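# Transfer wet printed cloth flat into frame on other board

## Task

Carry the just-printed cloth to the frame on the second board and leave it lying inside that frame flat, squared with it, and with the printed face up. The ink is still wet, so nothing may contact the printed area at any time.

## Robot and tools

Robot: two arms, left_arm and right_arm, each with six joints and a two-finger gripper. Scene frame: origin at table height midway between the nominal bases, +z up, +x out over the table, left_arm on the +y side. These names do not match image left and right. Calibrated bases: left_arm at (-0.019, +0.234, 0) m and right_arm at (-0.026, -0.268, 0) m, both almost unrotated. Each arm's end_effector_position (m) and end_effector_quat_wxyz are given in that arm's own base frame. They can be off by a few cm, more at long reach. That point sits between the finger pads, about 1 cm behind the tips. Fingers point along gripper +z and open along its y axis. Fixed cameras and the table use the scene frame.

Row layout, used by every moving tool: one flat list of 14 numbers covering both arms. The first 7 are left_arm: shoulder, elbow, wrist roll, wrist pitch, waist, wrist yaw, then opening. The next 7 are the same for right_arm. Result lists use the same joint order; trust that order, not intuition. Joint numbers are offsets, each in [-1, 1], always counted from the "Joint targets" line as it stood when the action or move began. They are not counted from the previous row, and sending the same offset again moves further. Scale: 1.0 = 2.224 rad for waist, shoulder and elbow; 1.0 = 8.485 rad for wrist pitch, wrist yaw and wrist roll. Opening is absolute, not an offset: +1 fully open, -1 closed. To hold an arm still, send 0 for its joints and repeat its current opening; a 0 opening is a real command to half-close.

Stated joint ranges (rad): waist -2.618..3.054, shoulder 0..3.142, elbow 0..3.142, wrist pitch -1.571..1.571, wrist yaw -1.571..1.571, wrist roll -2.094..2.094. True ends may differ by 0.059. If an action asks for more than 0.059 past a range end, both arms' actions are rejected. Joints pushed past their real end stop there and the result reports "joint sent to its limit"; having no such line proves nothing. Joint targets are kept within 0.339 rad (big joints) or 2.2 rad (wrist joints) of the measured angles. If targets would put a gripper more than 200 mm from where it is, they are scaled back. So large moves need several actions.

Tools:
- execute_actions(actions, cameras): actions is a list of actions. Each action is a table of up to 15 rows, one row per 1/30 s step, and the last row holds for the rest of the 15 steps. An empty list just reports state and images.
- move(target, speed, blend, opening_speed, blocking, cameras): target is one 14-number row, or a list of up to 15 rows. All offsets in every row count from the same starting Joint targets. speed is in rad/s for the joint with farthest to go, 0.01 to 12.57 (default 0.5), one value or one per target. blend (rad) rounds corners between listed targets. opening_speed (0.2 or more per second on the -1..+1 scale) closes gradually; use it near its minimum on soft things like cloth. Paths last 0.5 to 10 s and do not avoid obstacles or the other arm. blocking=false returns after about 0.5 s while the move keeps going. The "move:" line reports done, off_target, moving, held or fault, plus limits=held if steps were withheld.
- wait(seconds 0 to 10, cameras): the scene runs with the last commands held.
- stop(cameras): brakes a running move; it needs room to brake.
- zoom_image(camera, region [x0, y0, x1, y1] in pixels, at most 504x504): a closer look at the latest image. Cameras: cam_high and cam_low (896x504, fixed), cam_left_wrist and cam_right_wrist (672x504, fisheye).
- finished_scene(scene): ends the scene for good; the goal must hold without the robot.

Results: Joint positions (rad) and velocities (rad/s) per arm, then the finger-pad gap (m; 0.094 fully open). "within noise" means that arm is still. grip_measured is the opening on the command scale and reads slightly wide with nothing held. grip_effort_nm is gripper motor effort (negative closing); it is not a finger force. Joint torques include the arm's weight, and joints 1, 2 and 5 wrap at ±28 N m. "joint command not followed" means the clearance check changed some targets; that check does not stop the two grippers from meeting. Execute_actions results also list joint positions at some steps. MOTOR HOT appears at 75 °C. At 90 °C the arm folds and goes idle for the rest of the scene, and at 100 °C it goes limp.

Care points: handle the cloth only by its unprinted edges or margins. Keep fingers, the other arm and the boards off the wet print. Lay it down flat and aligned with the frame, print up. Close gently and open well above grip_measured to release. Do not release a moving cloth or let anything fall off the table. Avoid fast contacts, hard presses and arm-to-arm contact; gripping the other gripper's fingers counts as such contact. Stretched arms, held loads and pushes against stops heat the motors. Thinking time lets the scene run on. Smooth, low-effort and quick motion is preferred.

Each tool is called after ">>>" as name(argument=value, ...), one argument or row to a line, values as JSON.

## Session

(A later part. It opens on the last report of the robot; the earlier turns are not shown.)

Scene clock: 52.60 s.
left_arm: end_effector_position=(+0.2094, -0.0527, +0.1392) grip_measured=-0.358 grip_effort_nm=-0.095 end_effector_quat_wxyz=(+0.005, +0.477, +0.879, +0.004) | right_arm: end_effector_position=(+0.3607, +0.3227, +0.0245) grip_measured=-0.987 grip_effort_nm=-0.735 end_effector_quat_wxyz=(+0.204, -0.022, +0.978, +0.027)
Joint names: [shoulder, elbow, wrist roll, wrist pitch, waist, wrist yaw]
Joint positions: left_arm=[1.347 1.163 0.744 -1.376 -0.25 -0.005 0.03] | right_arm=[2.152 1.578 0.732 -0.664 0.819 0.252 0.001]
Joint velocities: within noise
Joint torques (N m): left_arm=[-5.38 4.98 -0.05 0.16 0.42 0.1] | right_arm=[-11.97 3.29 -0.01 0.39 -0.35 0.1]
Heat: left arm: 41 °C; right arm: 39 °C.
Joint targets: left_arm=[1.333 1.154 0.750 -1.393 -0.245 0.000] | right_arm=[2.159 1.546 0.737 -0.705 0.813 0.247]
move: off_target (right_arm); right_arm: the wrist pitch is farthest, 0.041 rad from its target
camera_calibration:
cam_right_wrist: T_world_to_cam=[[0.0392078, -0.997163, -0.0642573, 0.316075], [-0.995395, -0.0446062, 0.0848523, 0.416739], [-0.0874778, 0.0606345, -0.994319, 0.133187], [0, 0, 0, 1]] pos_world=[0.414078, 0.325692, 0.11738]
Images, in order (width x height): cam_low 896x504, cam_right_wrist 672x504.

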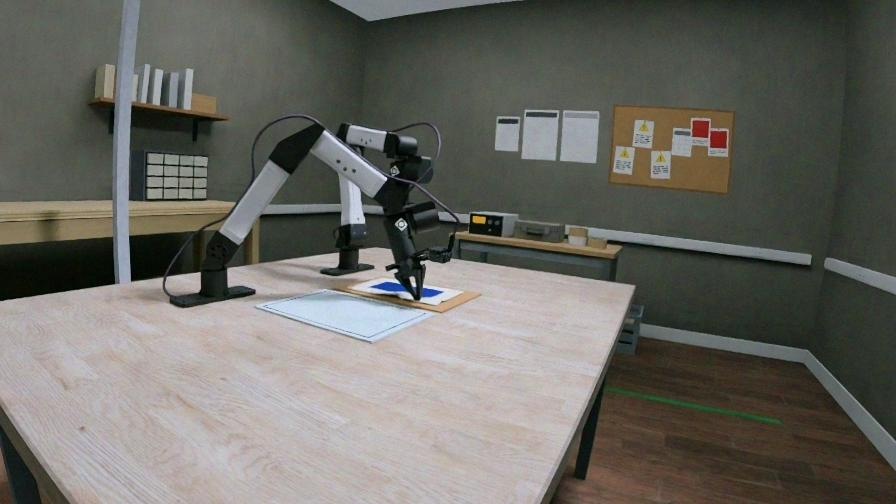

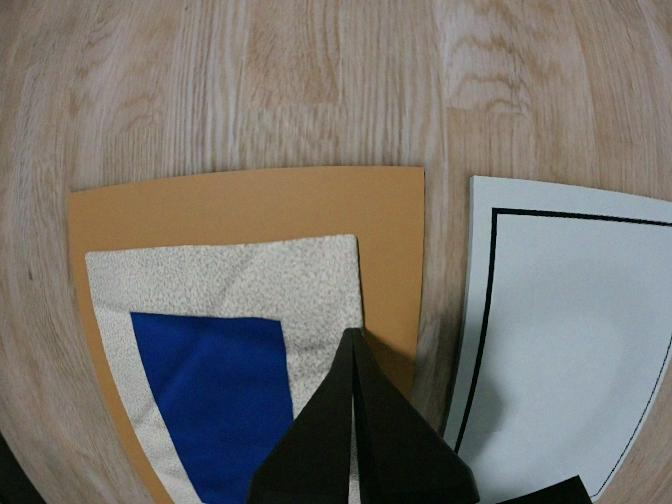

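>>> move(
  target=[
    [0,0,0,0,0,0,-0.36,0,0.0899,0,-0.0236,0,0,-1.0],
    [0,0,0,0,0,0,-0.36,0.0640,0.2197,-0.0038,-0.0529,-0.0080,-0.0132,-0.66],
  ],
  speed=0.4,
  cameras=["cam_right_wrist","cam_low"],
)

>>> zoom_image(
  camera="cam_right_wrist",
  region=[180, 180, 480, 400],
)

Scene clock: 60.10 s.
left_arm: end_effector_position=(+0.2093, -0.0526, +0.1392) grip_measured=-0.358 grip_effort_nm=-0.095 end_effector_quat_wxyz=(+0.004, +0.477, +0.879, +0.004) | right_arm: end_effector_position=(+0.3526, +0.3275, +0.0616) grip_measured=-0.662 grip_effort_nm=0.105 end_effector_quat_wxyz=(+0.104, -0.039, +0.994, -0.002)
Joint names: [shoulder, elbow, wrist roll, wrist pitch, waist, wrist yaw]
Joint positions: left_arm=[1.347 1.163 0.744 -1.377 -0.25 -0.005 0.03] | right_arm=[2.283 2.001 0.711 -1.141 0.801 0.146 0.016]
Joint velocities: within noise
Joint torques (N m): left_arm=[-5.38 4.98 -0.05 0.17 0.4 0.1] | right_arm=[-11.79 8.43 -0.08 0.33 -0.29 -0.08]
Heat: left arm: 41 °C; right arm: 39 °C.
Joint targets: left_arm=[1.333 1.154 0.750 -1.393 -0.245 0.000] | right_arm=[2.301 2.034 0.705 -1.154 0.795 0.135]
move: done
camera_calibration:
cam_right_wrist: T_world_to_cam=[[0.0597179, -0.998205, -0.00452391, 0.31293], [-0.956486, -0.0585175, 0.28585, 0.384243], [-0.285601, -0.0127433, -0.958264, 0.260792], [0, 0, 0, 1]] pos_world=[0.423318, 0.338177, 0.141488]
Images, in order (width x height): cam_low 896x504, cam_right_wrist 672x504.

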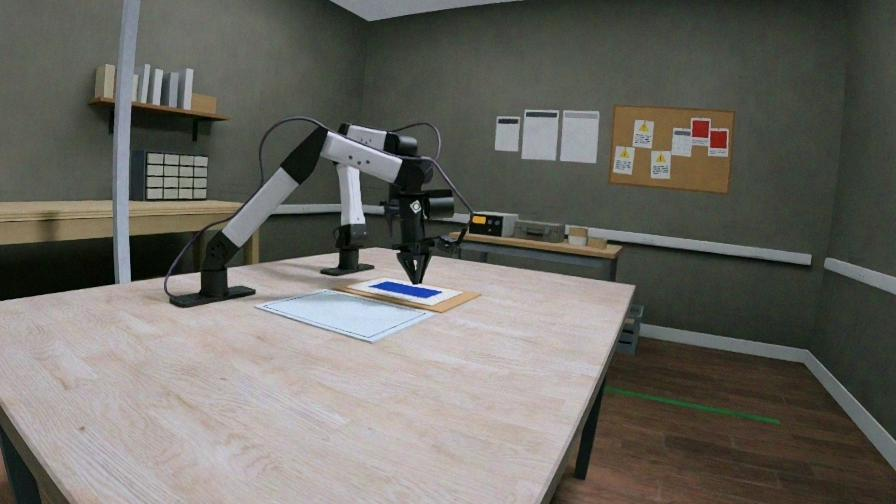

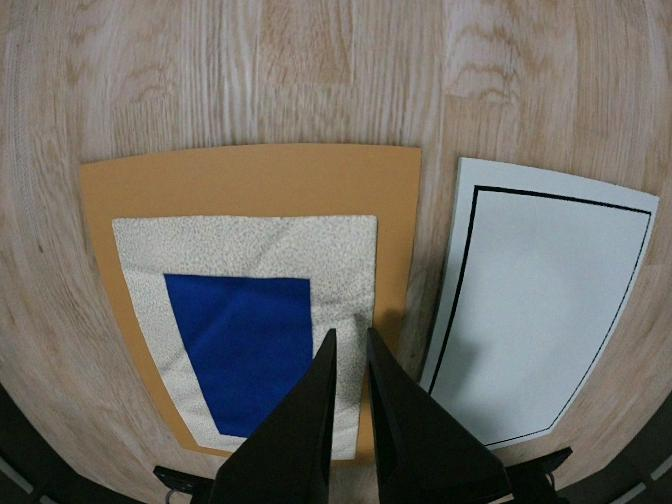

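Scaled by 1.680 from the camera's 672x504 image, which has a finer 960x720 frame.

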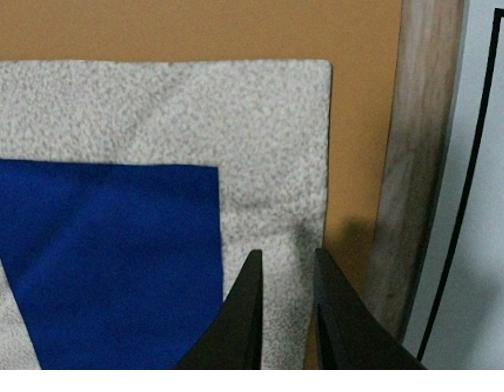

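>>> move(
  target=[0,0,0,0,0,0,-0.36,0,-0.0630,0,0.0136,0,0,-0.66],
  speed=0.2,
  cameras=["cam_low"],
)

Scene clock: 61.90 s.
left_arm: end_effector_position=(+0.2093, -0.0526, +0.1392) grip_measured=-0.358 grip_effort_nm=-0.095 end_effector_quat_wxyz=(+0.004, +0.477, +0.879, +0.004) | right_arm: end_effector_position=(+0.3515, +0.3265, +0.0382) grip_measured=-0.662 grip_effort_nm=0.100 end_effector_quat_wxyz=(+0.104, -0.039, +0.994, -0.002)
Joint names: [shoulder, elbow, wrist roll, wrist pitch, waist, wrist yaw]
Joint positions: left_arm=[1.347 1.163 0.744 -1.377 -0.25 -0.005 0.03] | right_arm=[2.285 1.912 0.711 -1.049 0.801 0.146 0.016]
Joint velocities: within noise
Joint torques (N m): left_arm=[-5.41 4.98 -0.05 0.17 0.42 0.1] | right_arm=[-11.96 4.44 -0.07 0.51 -0.38 -0.04]
Heat: left arm: 41 °C; right arm: 39 °C.
Joint targets: left_arm=[1.333 1.154 0.750 -1.393 -0.245 0.000] | right_arm=[2.301 1.894 0.705 -1.039 0.795 0.135]
move: done
Images, in order (width x height): cam_low 896x504.

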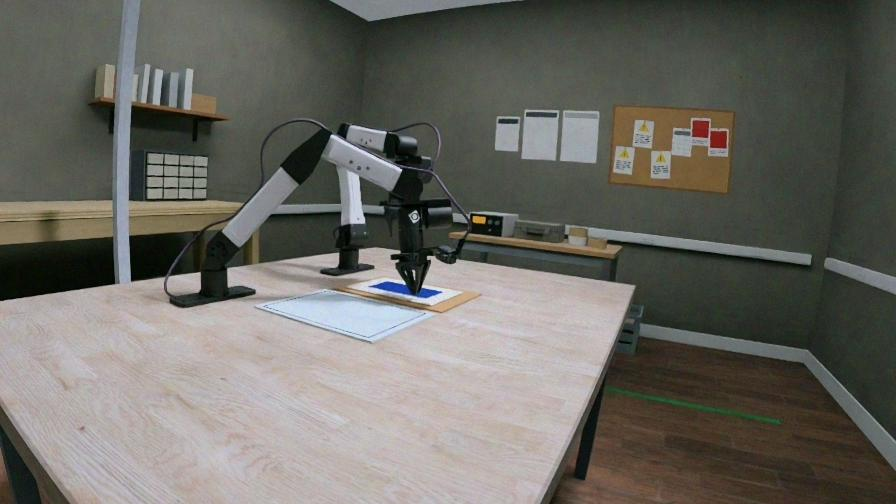

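>>> move(
  target=[0,0,0,0,0,0,-0.36,0,-0.0200,0,0.0052,0,0,-0.66],
  speed=0.15,
  cameras=["cam_low"],
)

>>> move(
  target=[0,0,0,0,0,0,-0.36,0,-0.0180,0,0,0,0,-0.66],
  speed=0.1,
  cameras=["cam_right_wrist","cam_low"],
)

>>> zoom_image(
  camera="cam_right_wrist",
  region=[180, 180, 480, 400],
)

>>> zoom_image(
  camera="cam_low",
  region=[370, 240, 460, 310],
)

Scene clock: 63.33 s.
left_arm: end_effector_position=(+0.2093, -0.0526, +0.1392) grip_measured=-0.358 grip_effort_nm=-0.095 end_effector_quat_wxyz=(+0.004, +0.477, +0.879, +0.004) | right_arm: end_effector_position=(+0.3502, +0.3252, +0.0271) grip_measured=-0.662 grip_effort_nm=0.100 end_effector_quat_wxyz=(+0.104, -0.039, +0.994, -0.002)
Joint names: [shoulder, elbow, wrist roll, wrist pitch, waist, wrist yaw]
Joint positions: left_arm=[1.347 1.163 0.744 -1.377 -0.25 -0.005 0.03] | right_arm=[2.285 1.868 0.711 -1.005 0.801 0.146 0.016]
Joint velocities: within noise
Joint torques (N m): left_arm=[-5.38 4.97 -0.05 0.17 0.42 0.11] | right_arm=[-11.86 4.4 -0.07 0.51 -0.35 -0.05]
Heat: left arm: 41 °C; right arm: 39 °C.
Joint targets: left_arm=[1.333 1.154 0.750 -1.393 -0.245 0.000] | right_arm=[2.301 1.849 0.705 -0.995 0.795 0.135]
move: done
Images, in order (width x height): cam_low 896x504.

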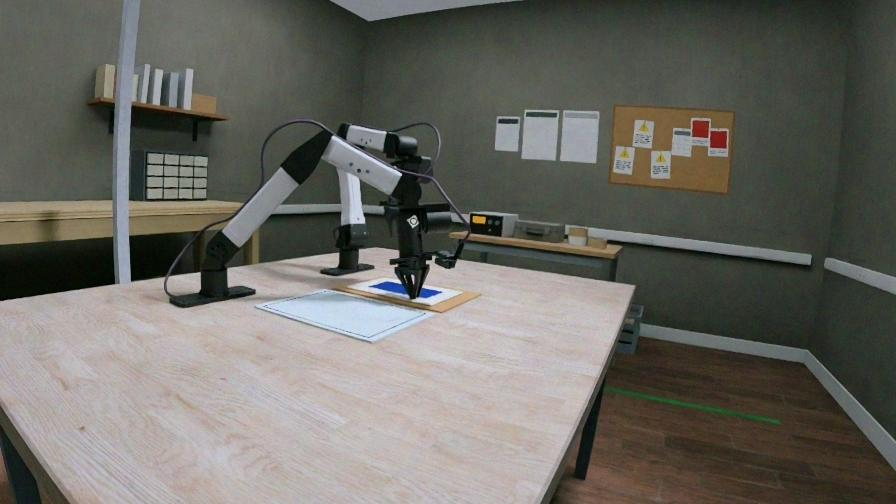

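Scene clock: 64.03 s.
left_arm: end_effector_position=(+0.2092, -0.0526, +0.1392) grip_measured=-0.358 grip_effort_nm=-0.100 end_effector_quat_wxyz=(+0.004, +0.477, +0.879, +0.004) | right_arm: end_effector_position=(+0.3483, +0.3232, +0.0223) grip_measured=-0.662 grip_effort_nm=0.095 end_effector_quat_wxyz=(+0.101, -0.040, +0.994, -0.005)
Joint names: [shoulder, elbow, wrist roll, wrist pitch, waist, wrist yaw]
Joint positions: left_arm=[1.347 1.163 0.744 -1.377 -0.25 -0.005 0.03] | right_arm=[2.285 1.849 0.711 -0.995 0.801 0.146 0.016]
Joint velocities: within noise
Joint torques (N m): left_arm=[-5.39 4.96 -0.05 0.17 0.38 0.1] | right_arm=[-11.86 2.61 -0.07 0.45 -0.31 -0.04]
Heat: left arm: 41 °C; right arm: 39 °C.
Joint targets: left_arm=[1.333 1.154 0.750 -1.393 -0.245 0.000] | right_arm=[2.301 1.810 0.705 -0.994 0.795 0.135]
move: off_target (right_arm); right_arm: the elbow is farthest, 0.040 rad from its target
camera_calibration:
cam_right_wrist: T_world_to_cam=[[0.0597459, -0.998213, 0.000529021, 0.308633], [-0.954798, -0.0569928, 0.29174, 0.389911], [-0.291188, -0.0179354, -0.956498, 0.225416], [0, 0, 0, 1]] pos_world=[0.419485, 0.334346, 0.101694]
Images, in order (width x height): cam_low 896x504, cam_right_wrist 672x504.

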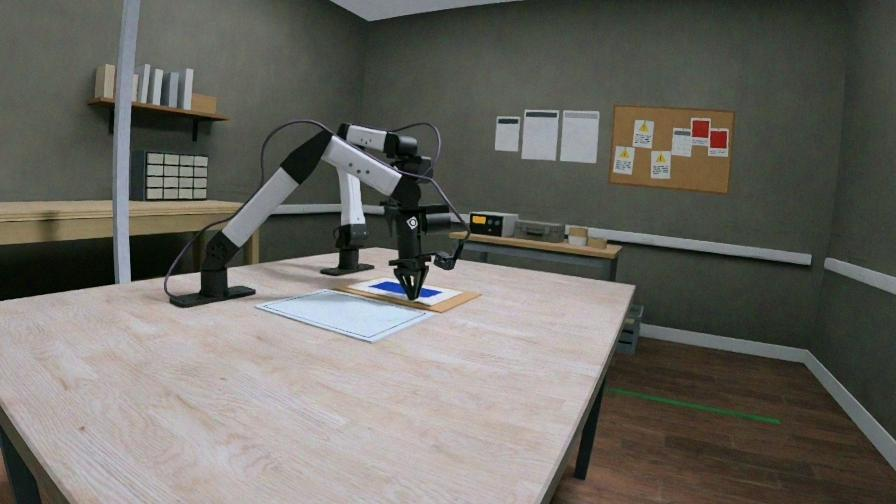

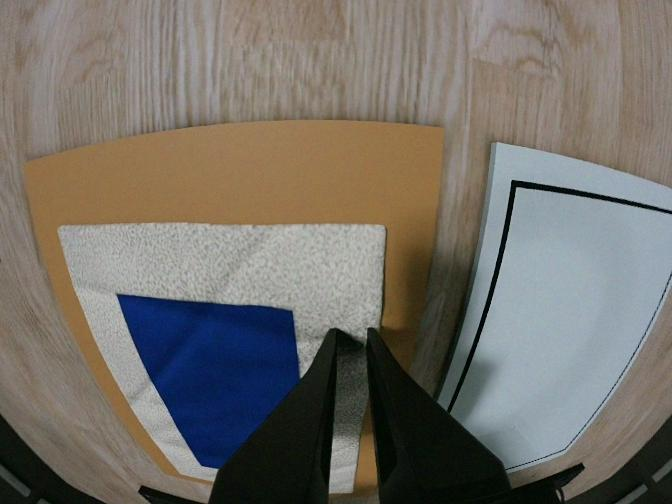

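Scaled by 1.680 from the camera's 672x504 image, which has a finer 960x720 frame.

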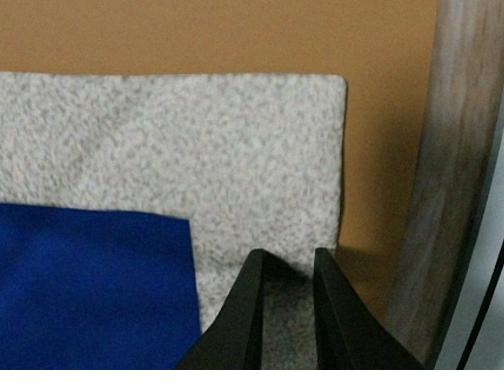

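Scaled by 5.600 from the camera's 896x504 image, which has a finer 1280x720 frame.

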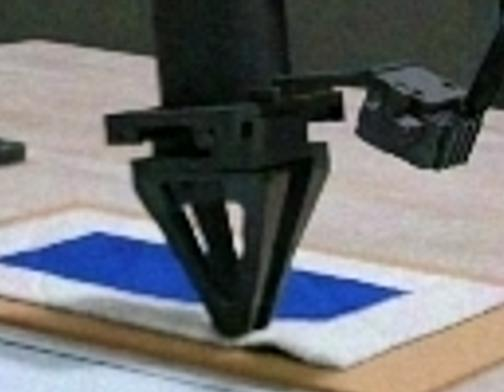

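>>> move(
  target=[0,0,0,0,0,0,-0.36,0,0,0,0,0,0,-0.9],
  opening_speed=0.2,
  speed=0.1,
  cameras=["cam_right_wrist","cam_low"],
)

>>> zoom_image(
  camera="cam_right_wrist",
  region=[180, 180, 480, 400],
)

>>> zoom_image(
  camera="cam_low",
  region=[370, 240, 460, 310],
)

Scene clock: 65.60 s.
left_arm: end_effector_position=(+0.2092, -0.0526, +0.1392) grip_measured=-0.358 grip_effort_nm=-0.095 end_effector_quat_wxyz=(+0.004, +0.477, +0.879, +0.004) | right_arm: end_effector_position=(+0.3491, +0.3259, +0.0225) grip_measured=-0.897 grip_effort_nm=-0.193 end_effector_quat_wxyz=(+0.102, -0.040, +0.994, +0.001)
Joint names: [shoulder, elbow, wrist roll, wrist pitch, waist, wrist yaw]
Joint positions: left_arm=[1.347 1.163 0.744 -1.377 -0.25 -0.005 0.03] | right_arm=[2.285 1.849 0.71 -0.984 0.801 0.138 0.005]
Joint velocities: within noise
Joint torques (N m): left_arm=[-5.37 4.98 -0.05 0.17 0.4 0.11] | right_arm=[-11.79 2.69 -0.08 0.35 -0.35 0.02]
Heat: left arm: 41 °C; right arm: 39 °C.
Joint targets: left_arm=[1.333 1.154 0.750 -1.393 -0.245 0.000] | right_arm=[2.301 1.810 0.704 -0.995 0.795 0.135]
move: off_target (right_arm); right_arm: the elbow is farthest, 0.039 rad from its target
camera_calibration:
cam_right_wrist: T_world_to_cam=[[0.0612375, -0.998052, -0.011888, 0.310943], [-0.955222, -0.0620555, 0.28931, 0.392671], [-0.289484, -0.0063609, -0.957162, 0.221595], [0, 0, 0, 1]] pos_world=[0.420195, 0.336115, 0.102195]
Images, in order (width x height): cam_low 896x504, cam_right_wrist 672x504.

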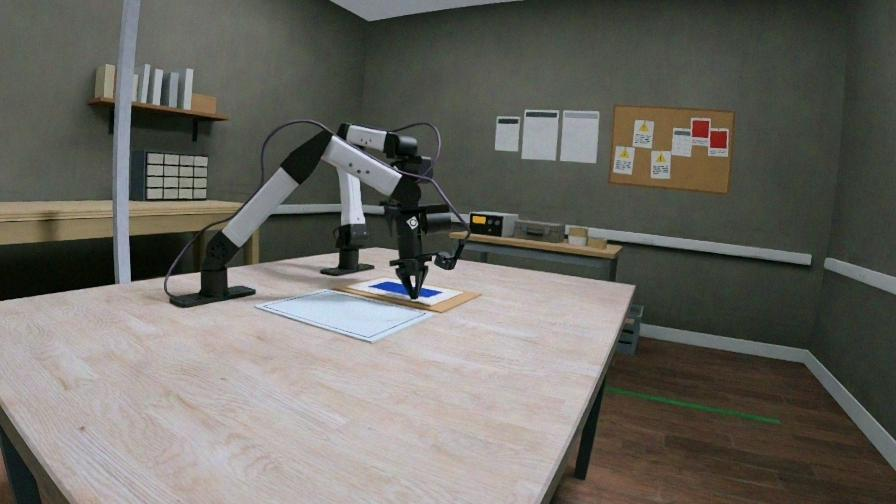

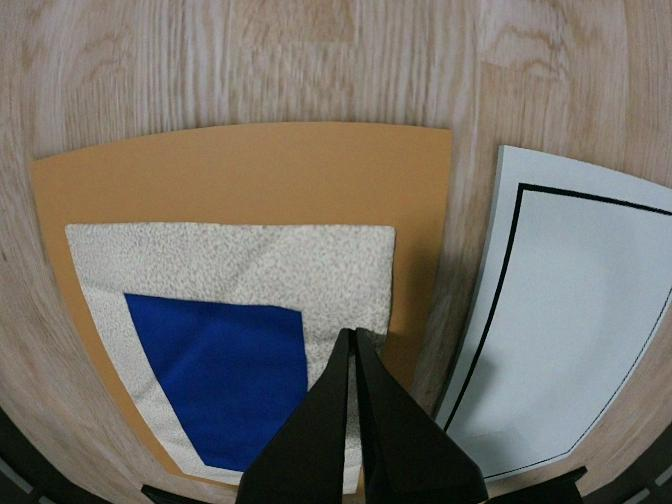

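Scaled by 1.680 from the camera's 672x504 image, which has a finer 960x720 frame.

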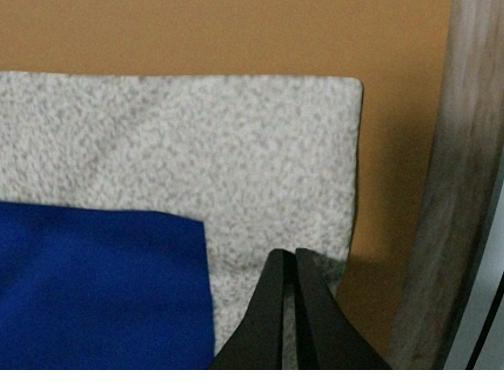

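Scaled by 5.600 from the camera's 896x504 image, which has a finer 1280x720 frame.

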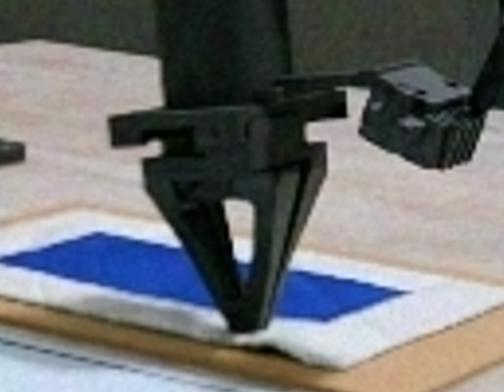

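>>> move(
  target=[0,0,0,0,0,0,-0.36,0,0,0,0,0,0,-1.0],
  opening_speed=0.2,
  cameras=["cam_right_wrist","cam_low"],
)

>>> zoom_image(
  camera="cam_right_wrist",
  region=[180, 180, 480, 400],
)

>>> zoom_image(
  camera="cam_low",
  region=[370, 240, 460, 310],
)

Scene clock: 66.50 s.
left_arm: end_effector_position=(+0.2092, -0.0526, +0.1392) grip_measured=-0.358 grip_effort_nm=-0.095 end_effector_quat_wxyz=(+0.004, +0.477, +0.879, +0.004) | right_arm: end_effector_position=(+0.3493, +0.3262, +0.0225) grip_measured=-0.987 grip_effort_nm=-0.735 end_effector_quat_wxyz=(+0.102, -0.040, +0.994, +0.002)
Joint names: [shoulder, elbow, wrist roll, wrist pitch, waist, wrist yaw]
Joint positions: left_arm=[1.347 1.163 0.744 -1.377 -0.25 -0.005 0.03] | right_arm=[2.285 1.849 0.71 -0.983 0.801 0.138 0.001]
Joint velocities: within noise
Joint torques (N m): left_arm=[-5.39 4.97 -0.05 0.17 0.4 0.11] | right_arm=[-11.88 2.78 -0.06 0.34 -0.39 0.03]
Heat: left arm: 41 °C; right arm: 40 °C.
Joint targets: left_arm=[1.333 1.154 0.750 -1.393 -0.245 0.000] | right_arm=[2.301 1.810 0.704 -0.994 0.795 0.135]
move: off_target (right_arm); right_arm: the elbow is farthest, 0.039 rad from its target
camera_calibration:
cam_right_wrist: T_world_to_cam=[[0.0613391, -0.998033, -0.0129245, 0.3112], [-0.955371, -0.0624561, 0.288731, 0.39301], [-0.28897, -0.00536286, -0.957323, 0.221186], [0, 0, 0, 1]] pos_world=[0.420298, 0.336321, 0.102295]
Images, in order (width x height): cam_low 896x504, cam_right_wrist 672x504.

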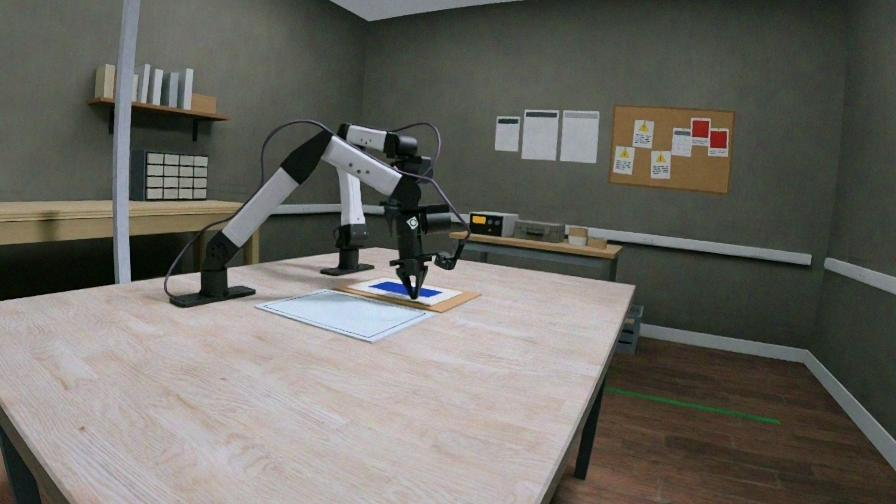

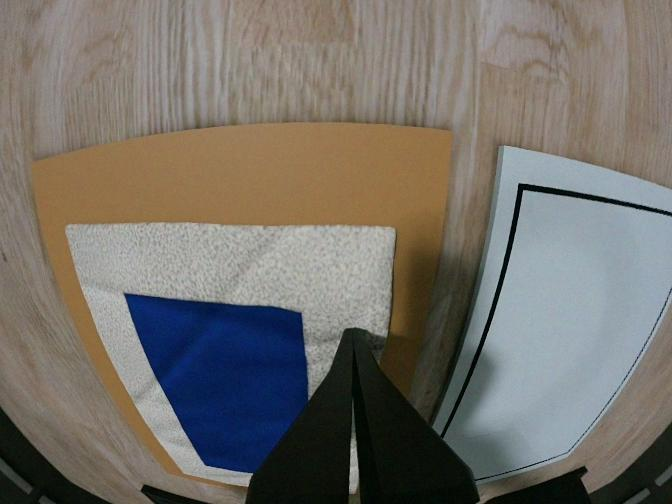

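Scaled by 1.680 from the camera's 672x504 image, which has a finer 960x720 frame.

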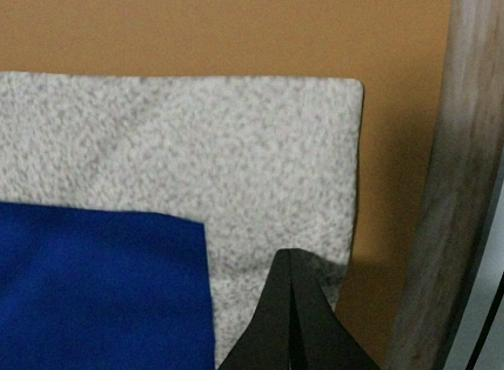

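Scaled by 5.600 from the camera's 896x504 image, which has a finer 1280x720 frame.

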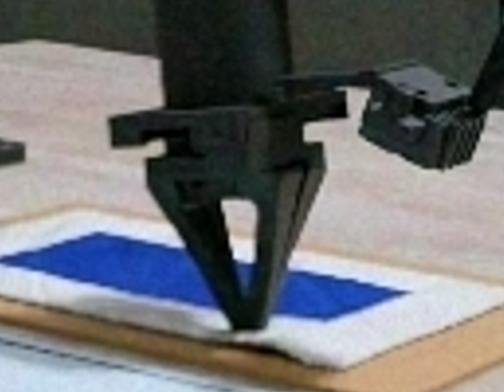

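Lift test.

>>> move(
  target=[0,0,0,0,0,0,-0.36,0,0.0800,0,-0.0180,0,0,-1.0],
  speed=0.15,
  cameras=["cam_right_wrist","cam_low"],
)

>>> zoom_image(
  camera="cam_right_wrist",
  region=[180, 180, 480, 400],
)

>>> zoom_image(
  camera="cam_low",
  region=[370, 240, 460, 310],
)

Scene clock: 68.43 s.
left_arm: end_effector_position=(+0.2092, -0.0526, +0.1392) grip_measured=-0.358 grip_effort_nm=-0.095 end_effector_quat_wxyz=(+0.004, +0.477, +0.879, +0.004) | right_arm: end_effector_position=(+0.3447, +0.3215, +0.0480) grip_measured=-0.987 grip_effort_nm=-0.735 end_effector_quat_wxyz=(+0.087, -0.041, +0.995, -0.013)
Joint names: [shoulder, elbow, wrist roll, wrist pitch, waist, wrist yaw]
Joint positions: left_arm=[1.347 1.163 0.744 -1.377 -0.25 -0.005 0.03] | right_arm=[2.285 1.957 0.71 -1.134 0.801 0.138 0.001]
Joint velocities: within noise
Joint torques (N m): left_arm=[-5.39 5 -0.05 0.17 0.4 0.1] | right_arm=[-11.9 8.06 -0.06 0.26 -0.34 0.07]
Heat: left arm: 41 °C; right arm: 40 °C.
Joint targets: left_arm=[1.333 1.154 0.750 -1.393 -0.245 0.000] | right_arm=[2.301 1.988 0.704 -1.147 0.795 0.135]
move: done
camera_calibration:
cam_right_wrist: T_world_to_cam=[[0.0613287, -0.997992, 0.0158104, 0.305762], [-0.946328, -0.053103, 0.318816, 0.373409], [-0.317336, -0.0345144, -0.947685, 0.262864], [0, 0, 0, 1]] pos_world=[0.418031, 0.334049, 0.125229]
Images, in order (width x height): cam_low 896x504, cam_right_wrist 672x504.

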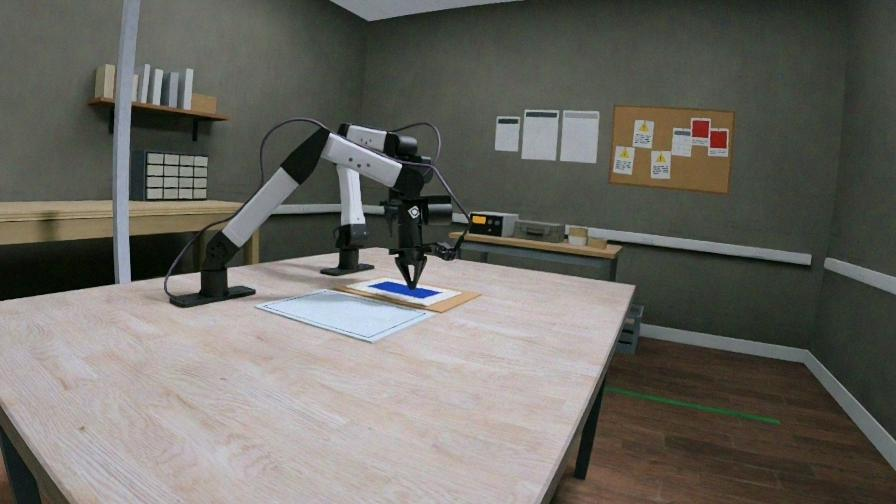

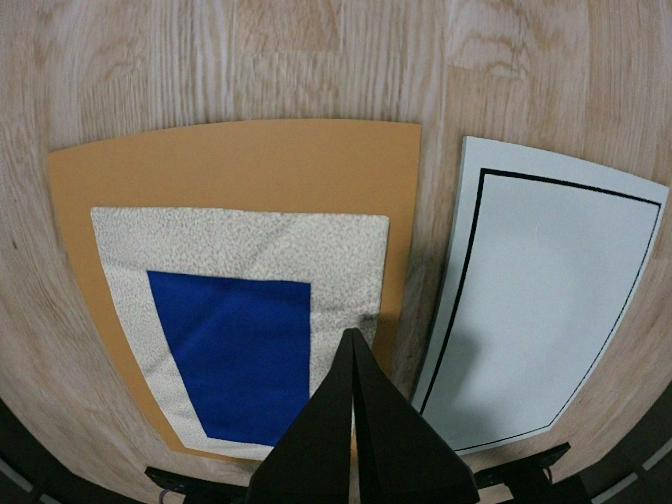

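Scaled by 1.680 from the camera's 672x504 image, which has a finer 960x720 frame.

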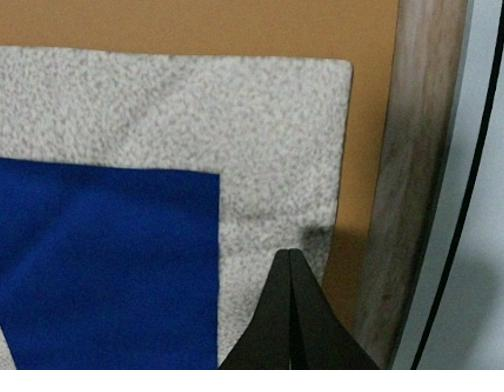

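Scaled by 5.600 from the camera's 896x504 image, which has a finer 1280x720 frame.

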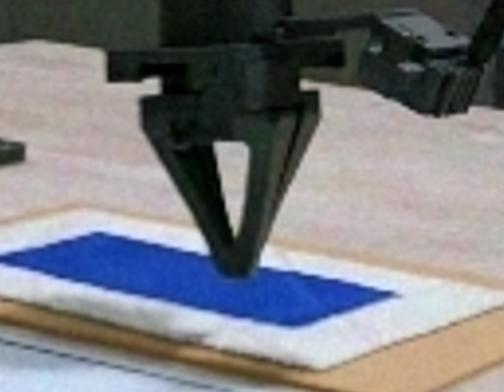

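>>> move(
  target=[
    [0,0,0,0,0,0,-0.36,0,0.0674,0,-0.0177,0,0,-1.0],
    [0,0,0,0,0,0,-0.36,-0.1414,-0.2293,-0.1761,0.0350,-0.0171,-0.0418,-1.0],
  ],
  speed=0.5,
  cameras=["cam_right_wrist","cam_low"],
)

>>> zoom_image(
  camera="cam_right_wrist",
  region=[150, 180, 600, 504],
)

Scene clock: 74.87 s.
left_arm: end_effector_position=(+0.2092, -0.0526, +0.1392) grip_measured=-0.358 grip_effort_nm=-0.095 end_effector_quat_wxyz=(+0.004, +0.477, +0.879, +0.004) | right_arm: end_effector_position=(+0.2797, +0.3174, +0.0424) grip_measured=-0.987 grip_effort_nm=-0.725 end_effector_quat_wxyz=(-0.093, +0.698, -0.702, -0.104)
Joint names: [shoulder, elbow, wrist roll, wrist pitch, waist, wrist yaw]
Joint positions: left_arm=[1.347 1.163 0.744 -1.377 -0.25 -0.005 0.03] | right_arm=[2.021 1.496 -0.783 -0.861 0.763 -0.211 0.001]
Joint velocities: within noise
Joint torques (N m): left_arm=[-5.39 4.98 -0.06 0.18 0.43 0.11] | right_arm=[-14.39 4.25 -0.08 0.63 -0.27 -0.36]
Heat: left arm: 41 °C; right arm: 42 °C.
Joint targets: left_arm=[1.333 1.154 0.750 -1.393 -0.245 0.000] | right_arm=[1.987 1.478 -0.790 -0.850 0.757 -0.220]
move: done
camera_calibration:
cam_right_wrist: T_world_to_cam=[[0.999209, -0.0195827, -0.034602, -0.265041], [-0.0116148, -0.9761, 0.217011, 0.349309], [-0.0380247, -0.216437, -0.975556, 0.217517], [0, 0, 0, 1]] pos_world=[0.277159, 0.382849, 0.127225]
Images, in order (width x height): cam_low 896x504, cam_right_wrist 672x504.

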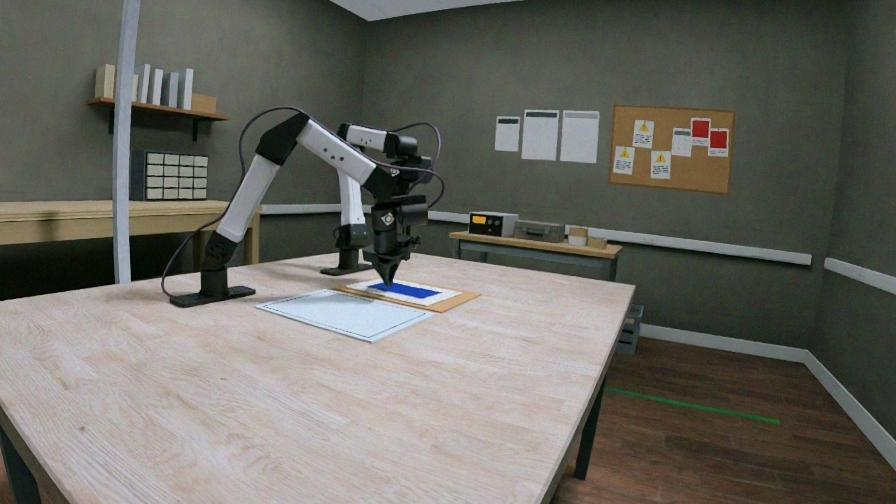

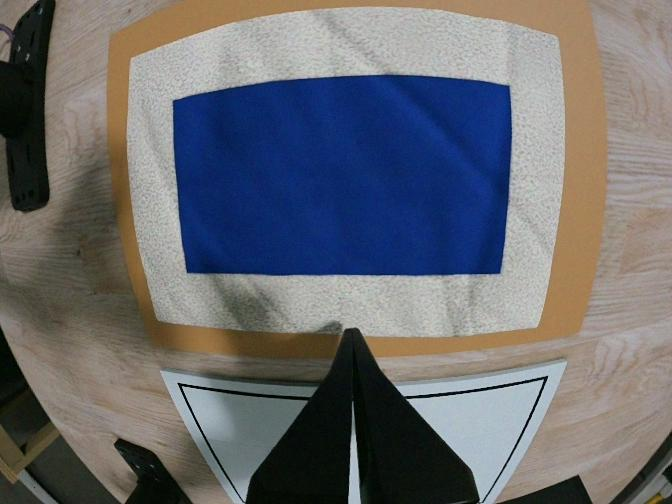

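Scaled by 1.120 from the camera's 672x504 image, which has a finer 960x720 frame.

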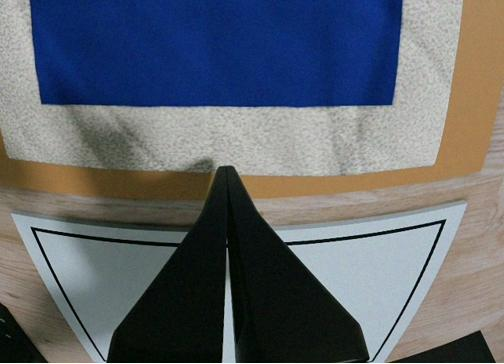

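>>> move(
  target=[0,0,0,0,0,0,-0.36,0.0315,0,0,0.0050,0.0148,0,-1.0],
  speed=0.15,
  cameras=["cam_right_wrist","cam_low"],
)

>>> zoom_image(
  camera="cam_right_wrist",
  region=[200, 200, 500, 420],
)

Scene clock: 77.03 s.
left_arm: end_effector_position=(+0.2092, -0.0526, +0.1392) grip_measured=-0.358 grip_effort_nm=-0.095 end_effector_quat_wxyz=(+0.004, +0.477, +0.879, +0.004) | right_arm: end_effector_position=(+0.2784, +0.3295, +0.0351) grip_measured=-0.987 grip_effort_nm=-0.735 end_effector_quat_wxyz=(-0.101, +0.706, -0.693, -0.105)
Joint names: [shoulder, elbow, wrist roll, wrist pitch, waist, wrist yaw]
Joint positions: left_arm=[1.347 1.163 0.744 -1.377 -0.25 -0.005 0.03] | right_arm=[2.044 1.496 -0.783 -0.818 0.785 -0.212 0.001]
Joint velocities: within noise
Joint torques (N m): left_arm=[-5.39 4.96 -0.05 0.17 0.39 0.1] | right_arm=[-10.15 4.34 -0.07 0.63 0.49 -0.36]
Heat: left arm: 41 °C; right arm: 42 °C.
Joint targets: left_arm=[1.333 1.154 0.750 -1.393 -0.245 0.000] | right_arm=[2.057 1.478 -0.790 -0.808 0.789 -0.220]
move: done
camera_calibration:
cam_right_wrist: T_world_to_cam=[[0.999771, 0.00389002, -0.021046, -0.272082], [0.00808552, -0.97912, 0.20312, 0.358653], [-0.0198164, -0.203244, -0.978928, 0.203675], [0, 0, 0, 1]] pos_world=[0.273156, 0.393618, 0.120807]
Images, in order (width x height): cam_low 896x504, cam_right_wrist 672x504.

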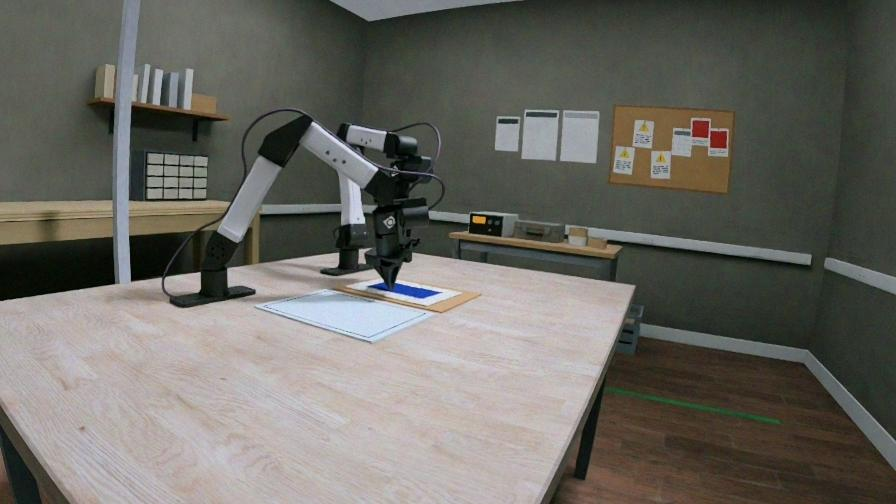

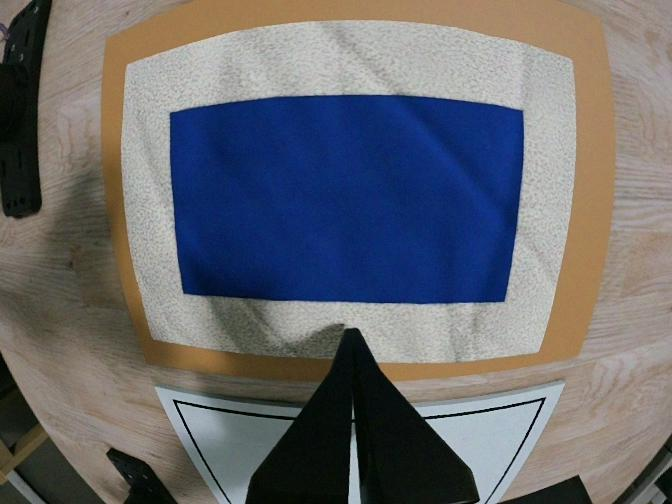

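Scaled by 1.680 from the camera's 672x504 image, which has a finer 960x720 frame.

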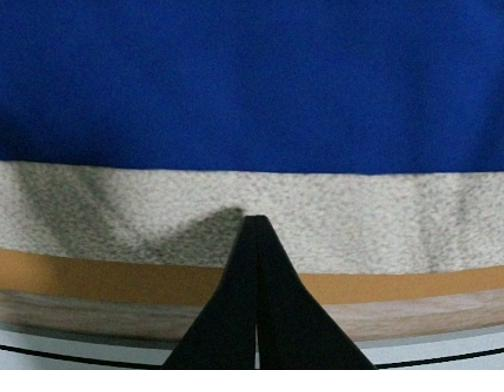

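>>> move(
  target=[
    [0,0,0,0,0,0,-0.36,0,-0.018,0,0.0047,0,0,-1.0],
    [0,0,0,0,0,0,-0.36,0,-0.032,0,0.0047,0,0,-1.0],
  ],
  speed=0.1,
  cameras=["cam_right_wrist","cam_low"],
)

>>> zoom_image(
  camera="cam_right_wrist",
  region=[200, 200, 500, 420],
)

Scene clock: 78.47 s.
left_arm: end_effector_position=(+0.2092, -0.0526, +0.1392) grip_measured=-0.358 grip_effort_nm=-0.095 end_effector_quat_wxyz=(+0.004, +0.477, +0.879, +0.004) | right_arm: end_effector_position=(+0.2720, +0.3262, +0.0217) grip_measured=-0.987 grip_effort_nm=-0.730 end_effector_quat_wxyz=(-0.097, +0.706, -0.692, -0.112)
Joint names: [shoulder, elbow, wrist roll, wrist pitch, waist, wrist yaw]
Joint positions: left_arm=[1.347 1.163 0.744 -1.377 -0.25 -0.005 0.03] | right_arm=[2.044 1.44 -0.783 -0.771 0.785 -0.225 0.001]
Joint velocities: within noise
Joint torques (N m): left_arm=[-5.37 4.98 -0.05 0.18 0.4 0.11] | right_arm=[-10.06 3.03 -0.08 0.56 0.55 -0.2]
Heat: left arm: 41 °C; right arm: 42 °C.
Joint targets: left_arm=[1.333 1.154 0.750 -1.393 -0.245 0.000] | right_arm=[2.057 1.406 -0.790 -0.768 0.789 -0.220]
move: done
camera_calibration:
cam_right_wrist: T_world_to_cam=[[0.99931, 0.00657958, -0.0365465, -0.266315], [0.0137638, -0.979705, 0.199973, 0.356892], [-0.034489, -0.200338, -0.97912, 0.19284], [0, 0, 0, 1]] pos_world=[0.267869, 0.390034, 0.107712]
Images, in order (width x height): cam_low 896x504, cam_right_wrist 672x504.

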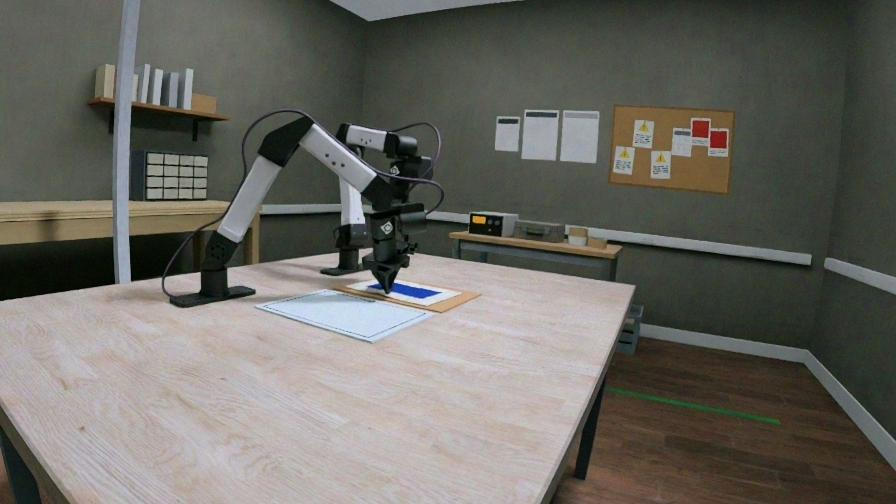

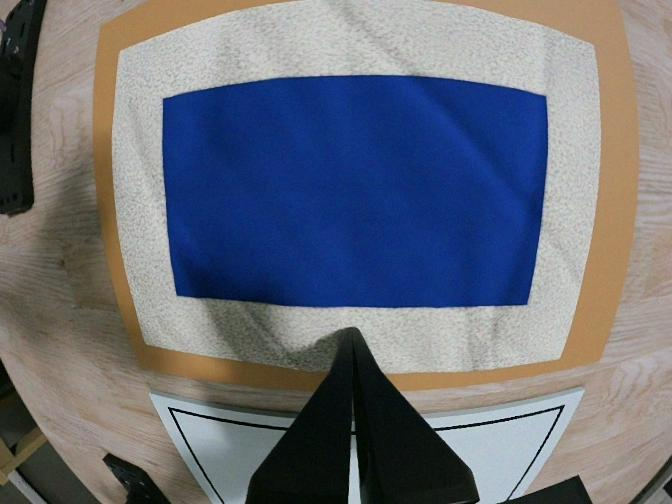

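Scaled by 1.680 from the camera's 672x504 image, which has a finer 960x720 frame.

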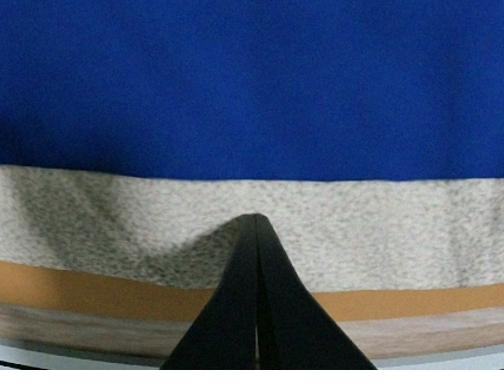

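>>> move(
  target=[0,0,0,0,0,0,-0.36,-0.0337,-0.0189,0,0.0009,-0.0153,-0.0006,-1.0],
  speed=0.08,
  cameras=["cam_right_wrist","cam_low"],
)

>>> zoom_image(
  camera="cam_right_wrist",
  region=[200, 200, 500, 420],
)

Scene clock: 80.20 s.
left_arm: end_effector_position=(+0.2091, -0.0526, +0.1392) grip_measured=-0.358 grip_effort_nm=-0.095 end_effector_quat_wxyz=(+0.004, +0.477, +0.879, +0.004) | right_arm: end_effector_position=(+0.2731, +0.3145, +0.0229) grip_measured=-0.987 grip_effort_nm=-0.730 end_effector_quat_wxyz=(-0.102, +0.698, -0.699, -0.112)
Joint names: [shoulder, elbow, wrist roll, wrist pitch, waist, wrist yaw]
Joint positions: left_arm=[1.347 1.163 0.744 -1.377 -0.25 -0.005 0.03] | right_arm=[2.007 1.387 -0.783 -0.747 0.762 -0.228 0.001]
Joint velocities: within noise
Joint torques (N m): left_arm=[-5.41 4.97 -0.06 0.17 0.4 0.11] | right_arm=[-13.26 3.85 -0.1 0.41 -0.42 -0.2]
Heat: left arm: 41 °C; right arm: 42 °C.
Joint targets: left_arm=[1.333 1.154 0.750 -1.393 -0.245 0.000] | right_arm=[1.982 1.364 -0.790 -0.760 0.756 -0.225]
move: done
camera_calibration:
cam_right_wrist: T_world_to_cam=[[0.999335, -0.0157327, -0.0329045, -0.260452], [-0.00913234, -0.981377, 0.191873, 0.352135], [-0.0353104, -0.191445, -0.980868, 0.189159], [0, 0, 0, 1]] pos_world=[0.270174, 0.377693, 0.109404]
Images, in order (width x height): cam_low 896x504, cam_right_wrist 672x504.

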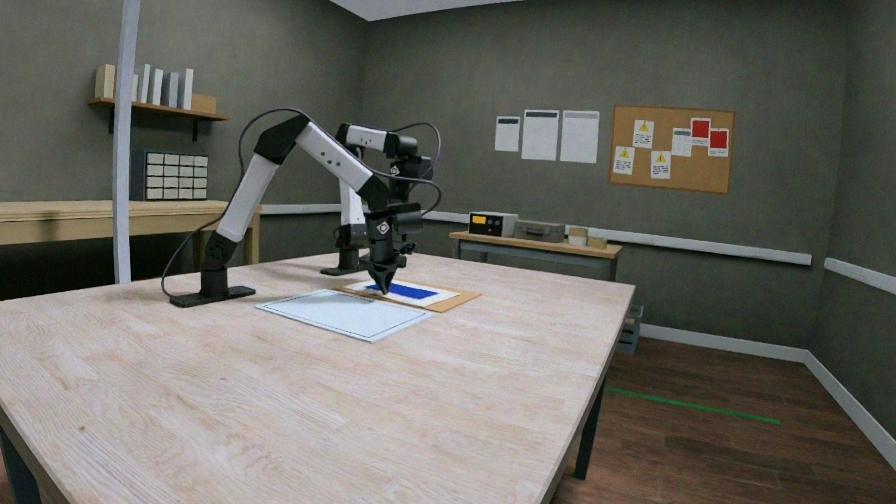

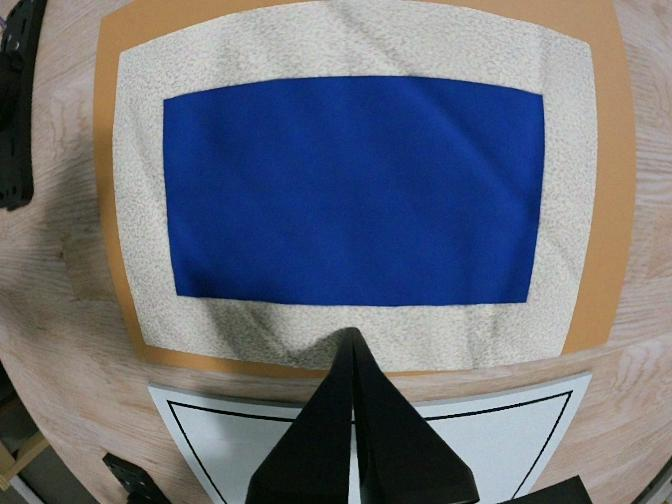

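Scaled by 1.680 from the camera's 672x504 image, which has a finer 960x720 frame.

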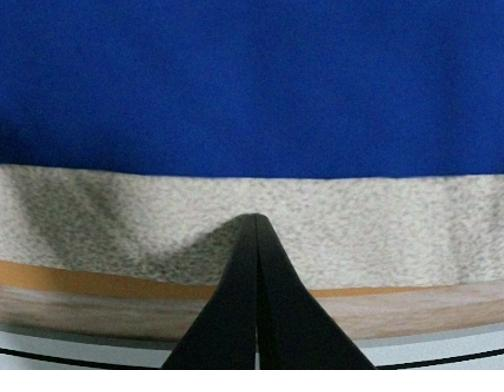

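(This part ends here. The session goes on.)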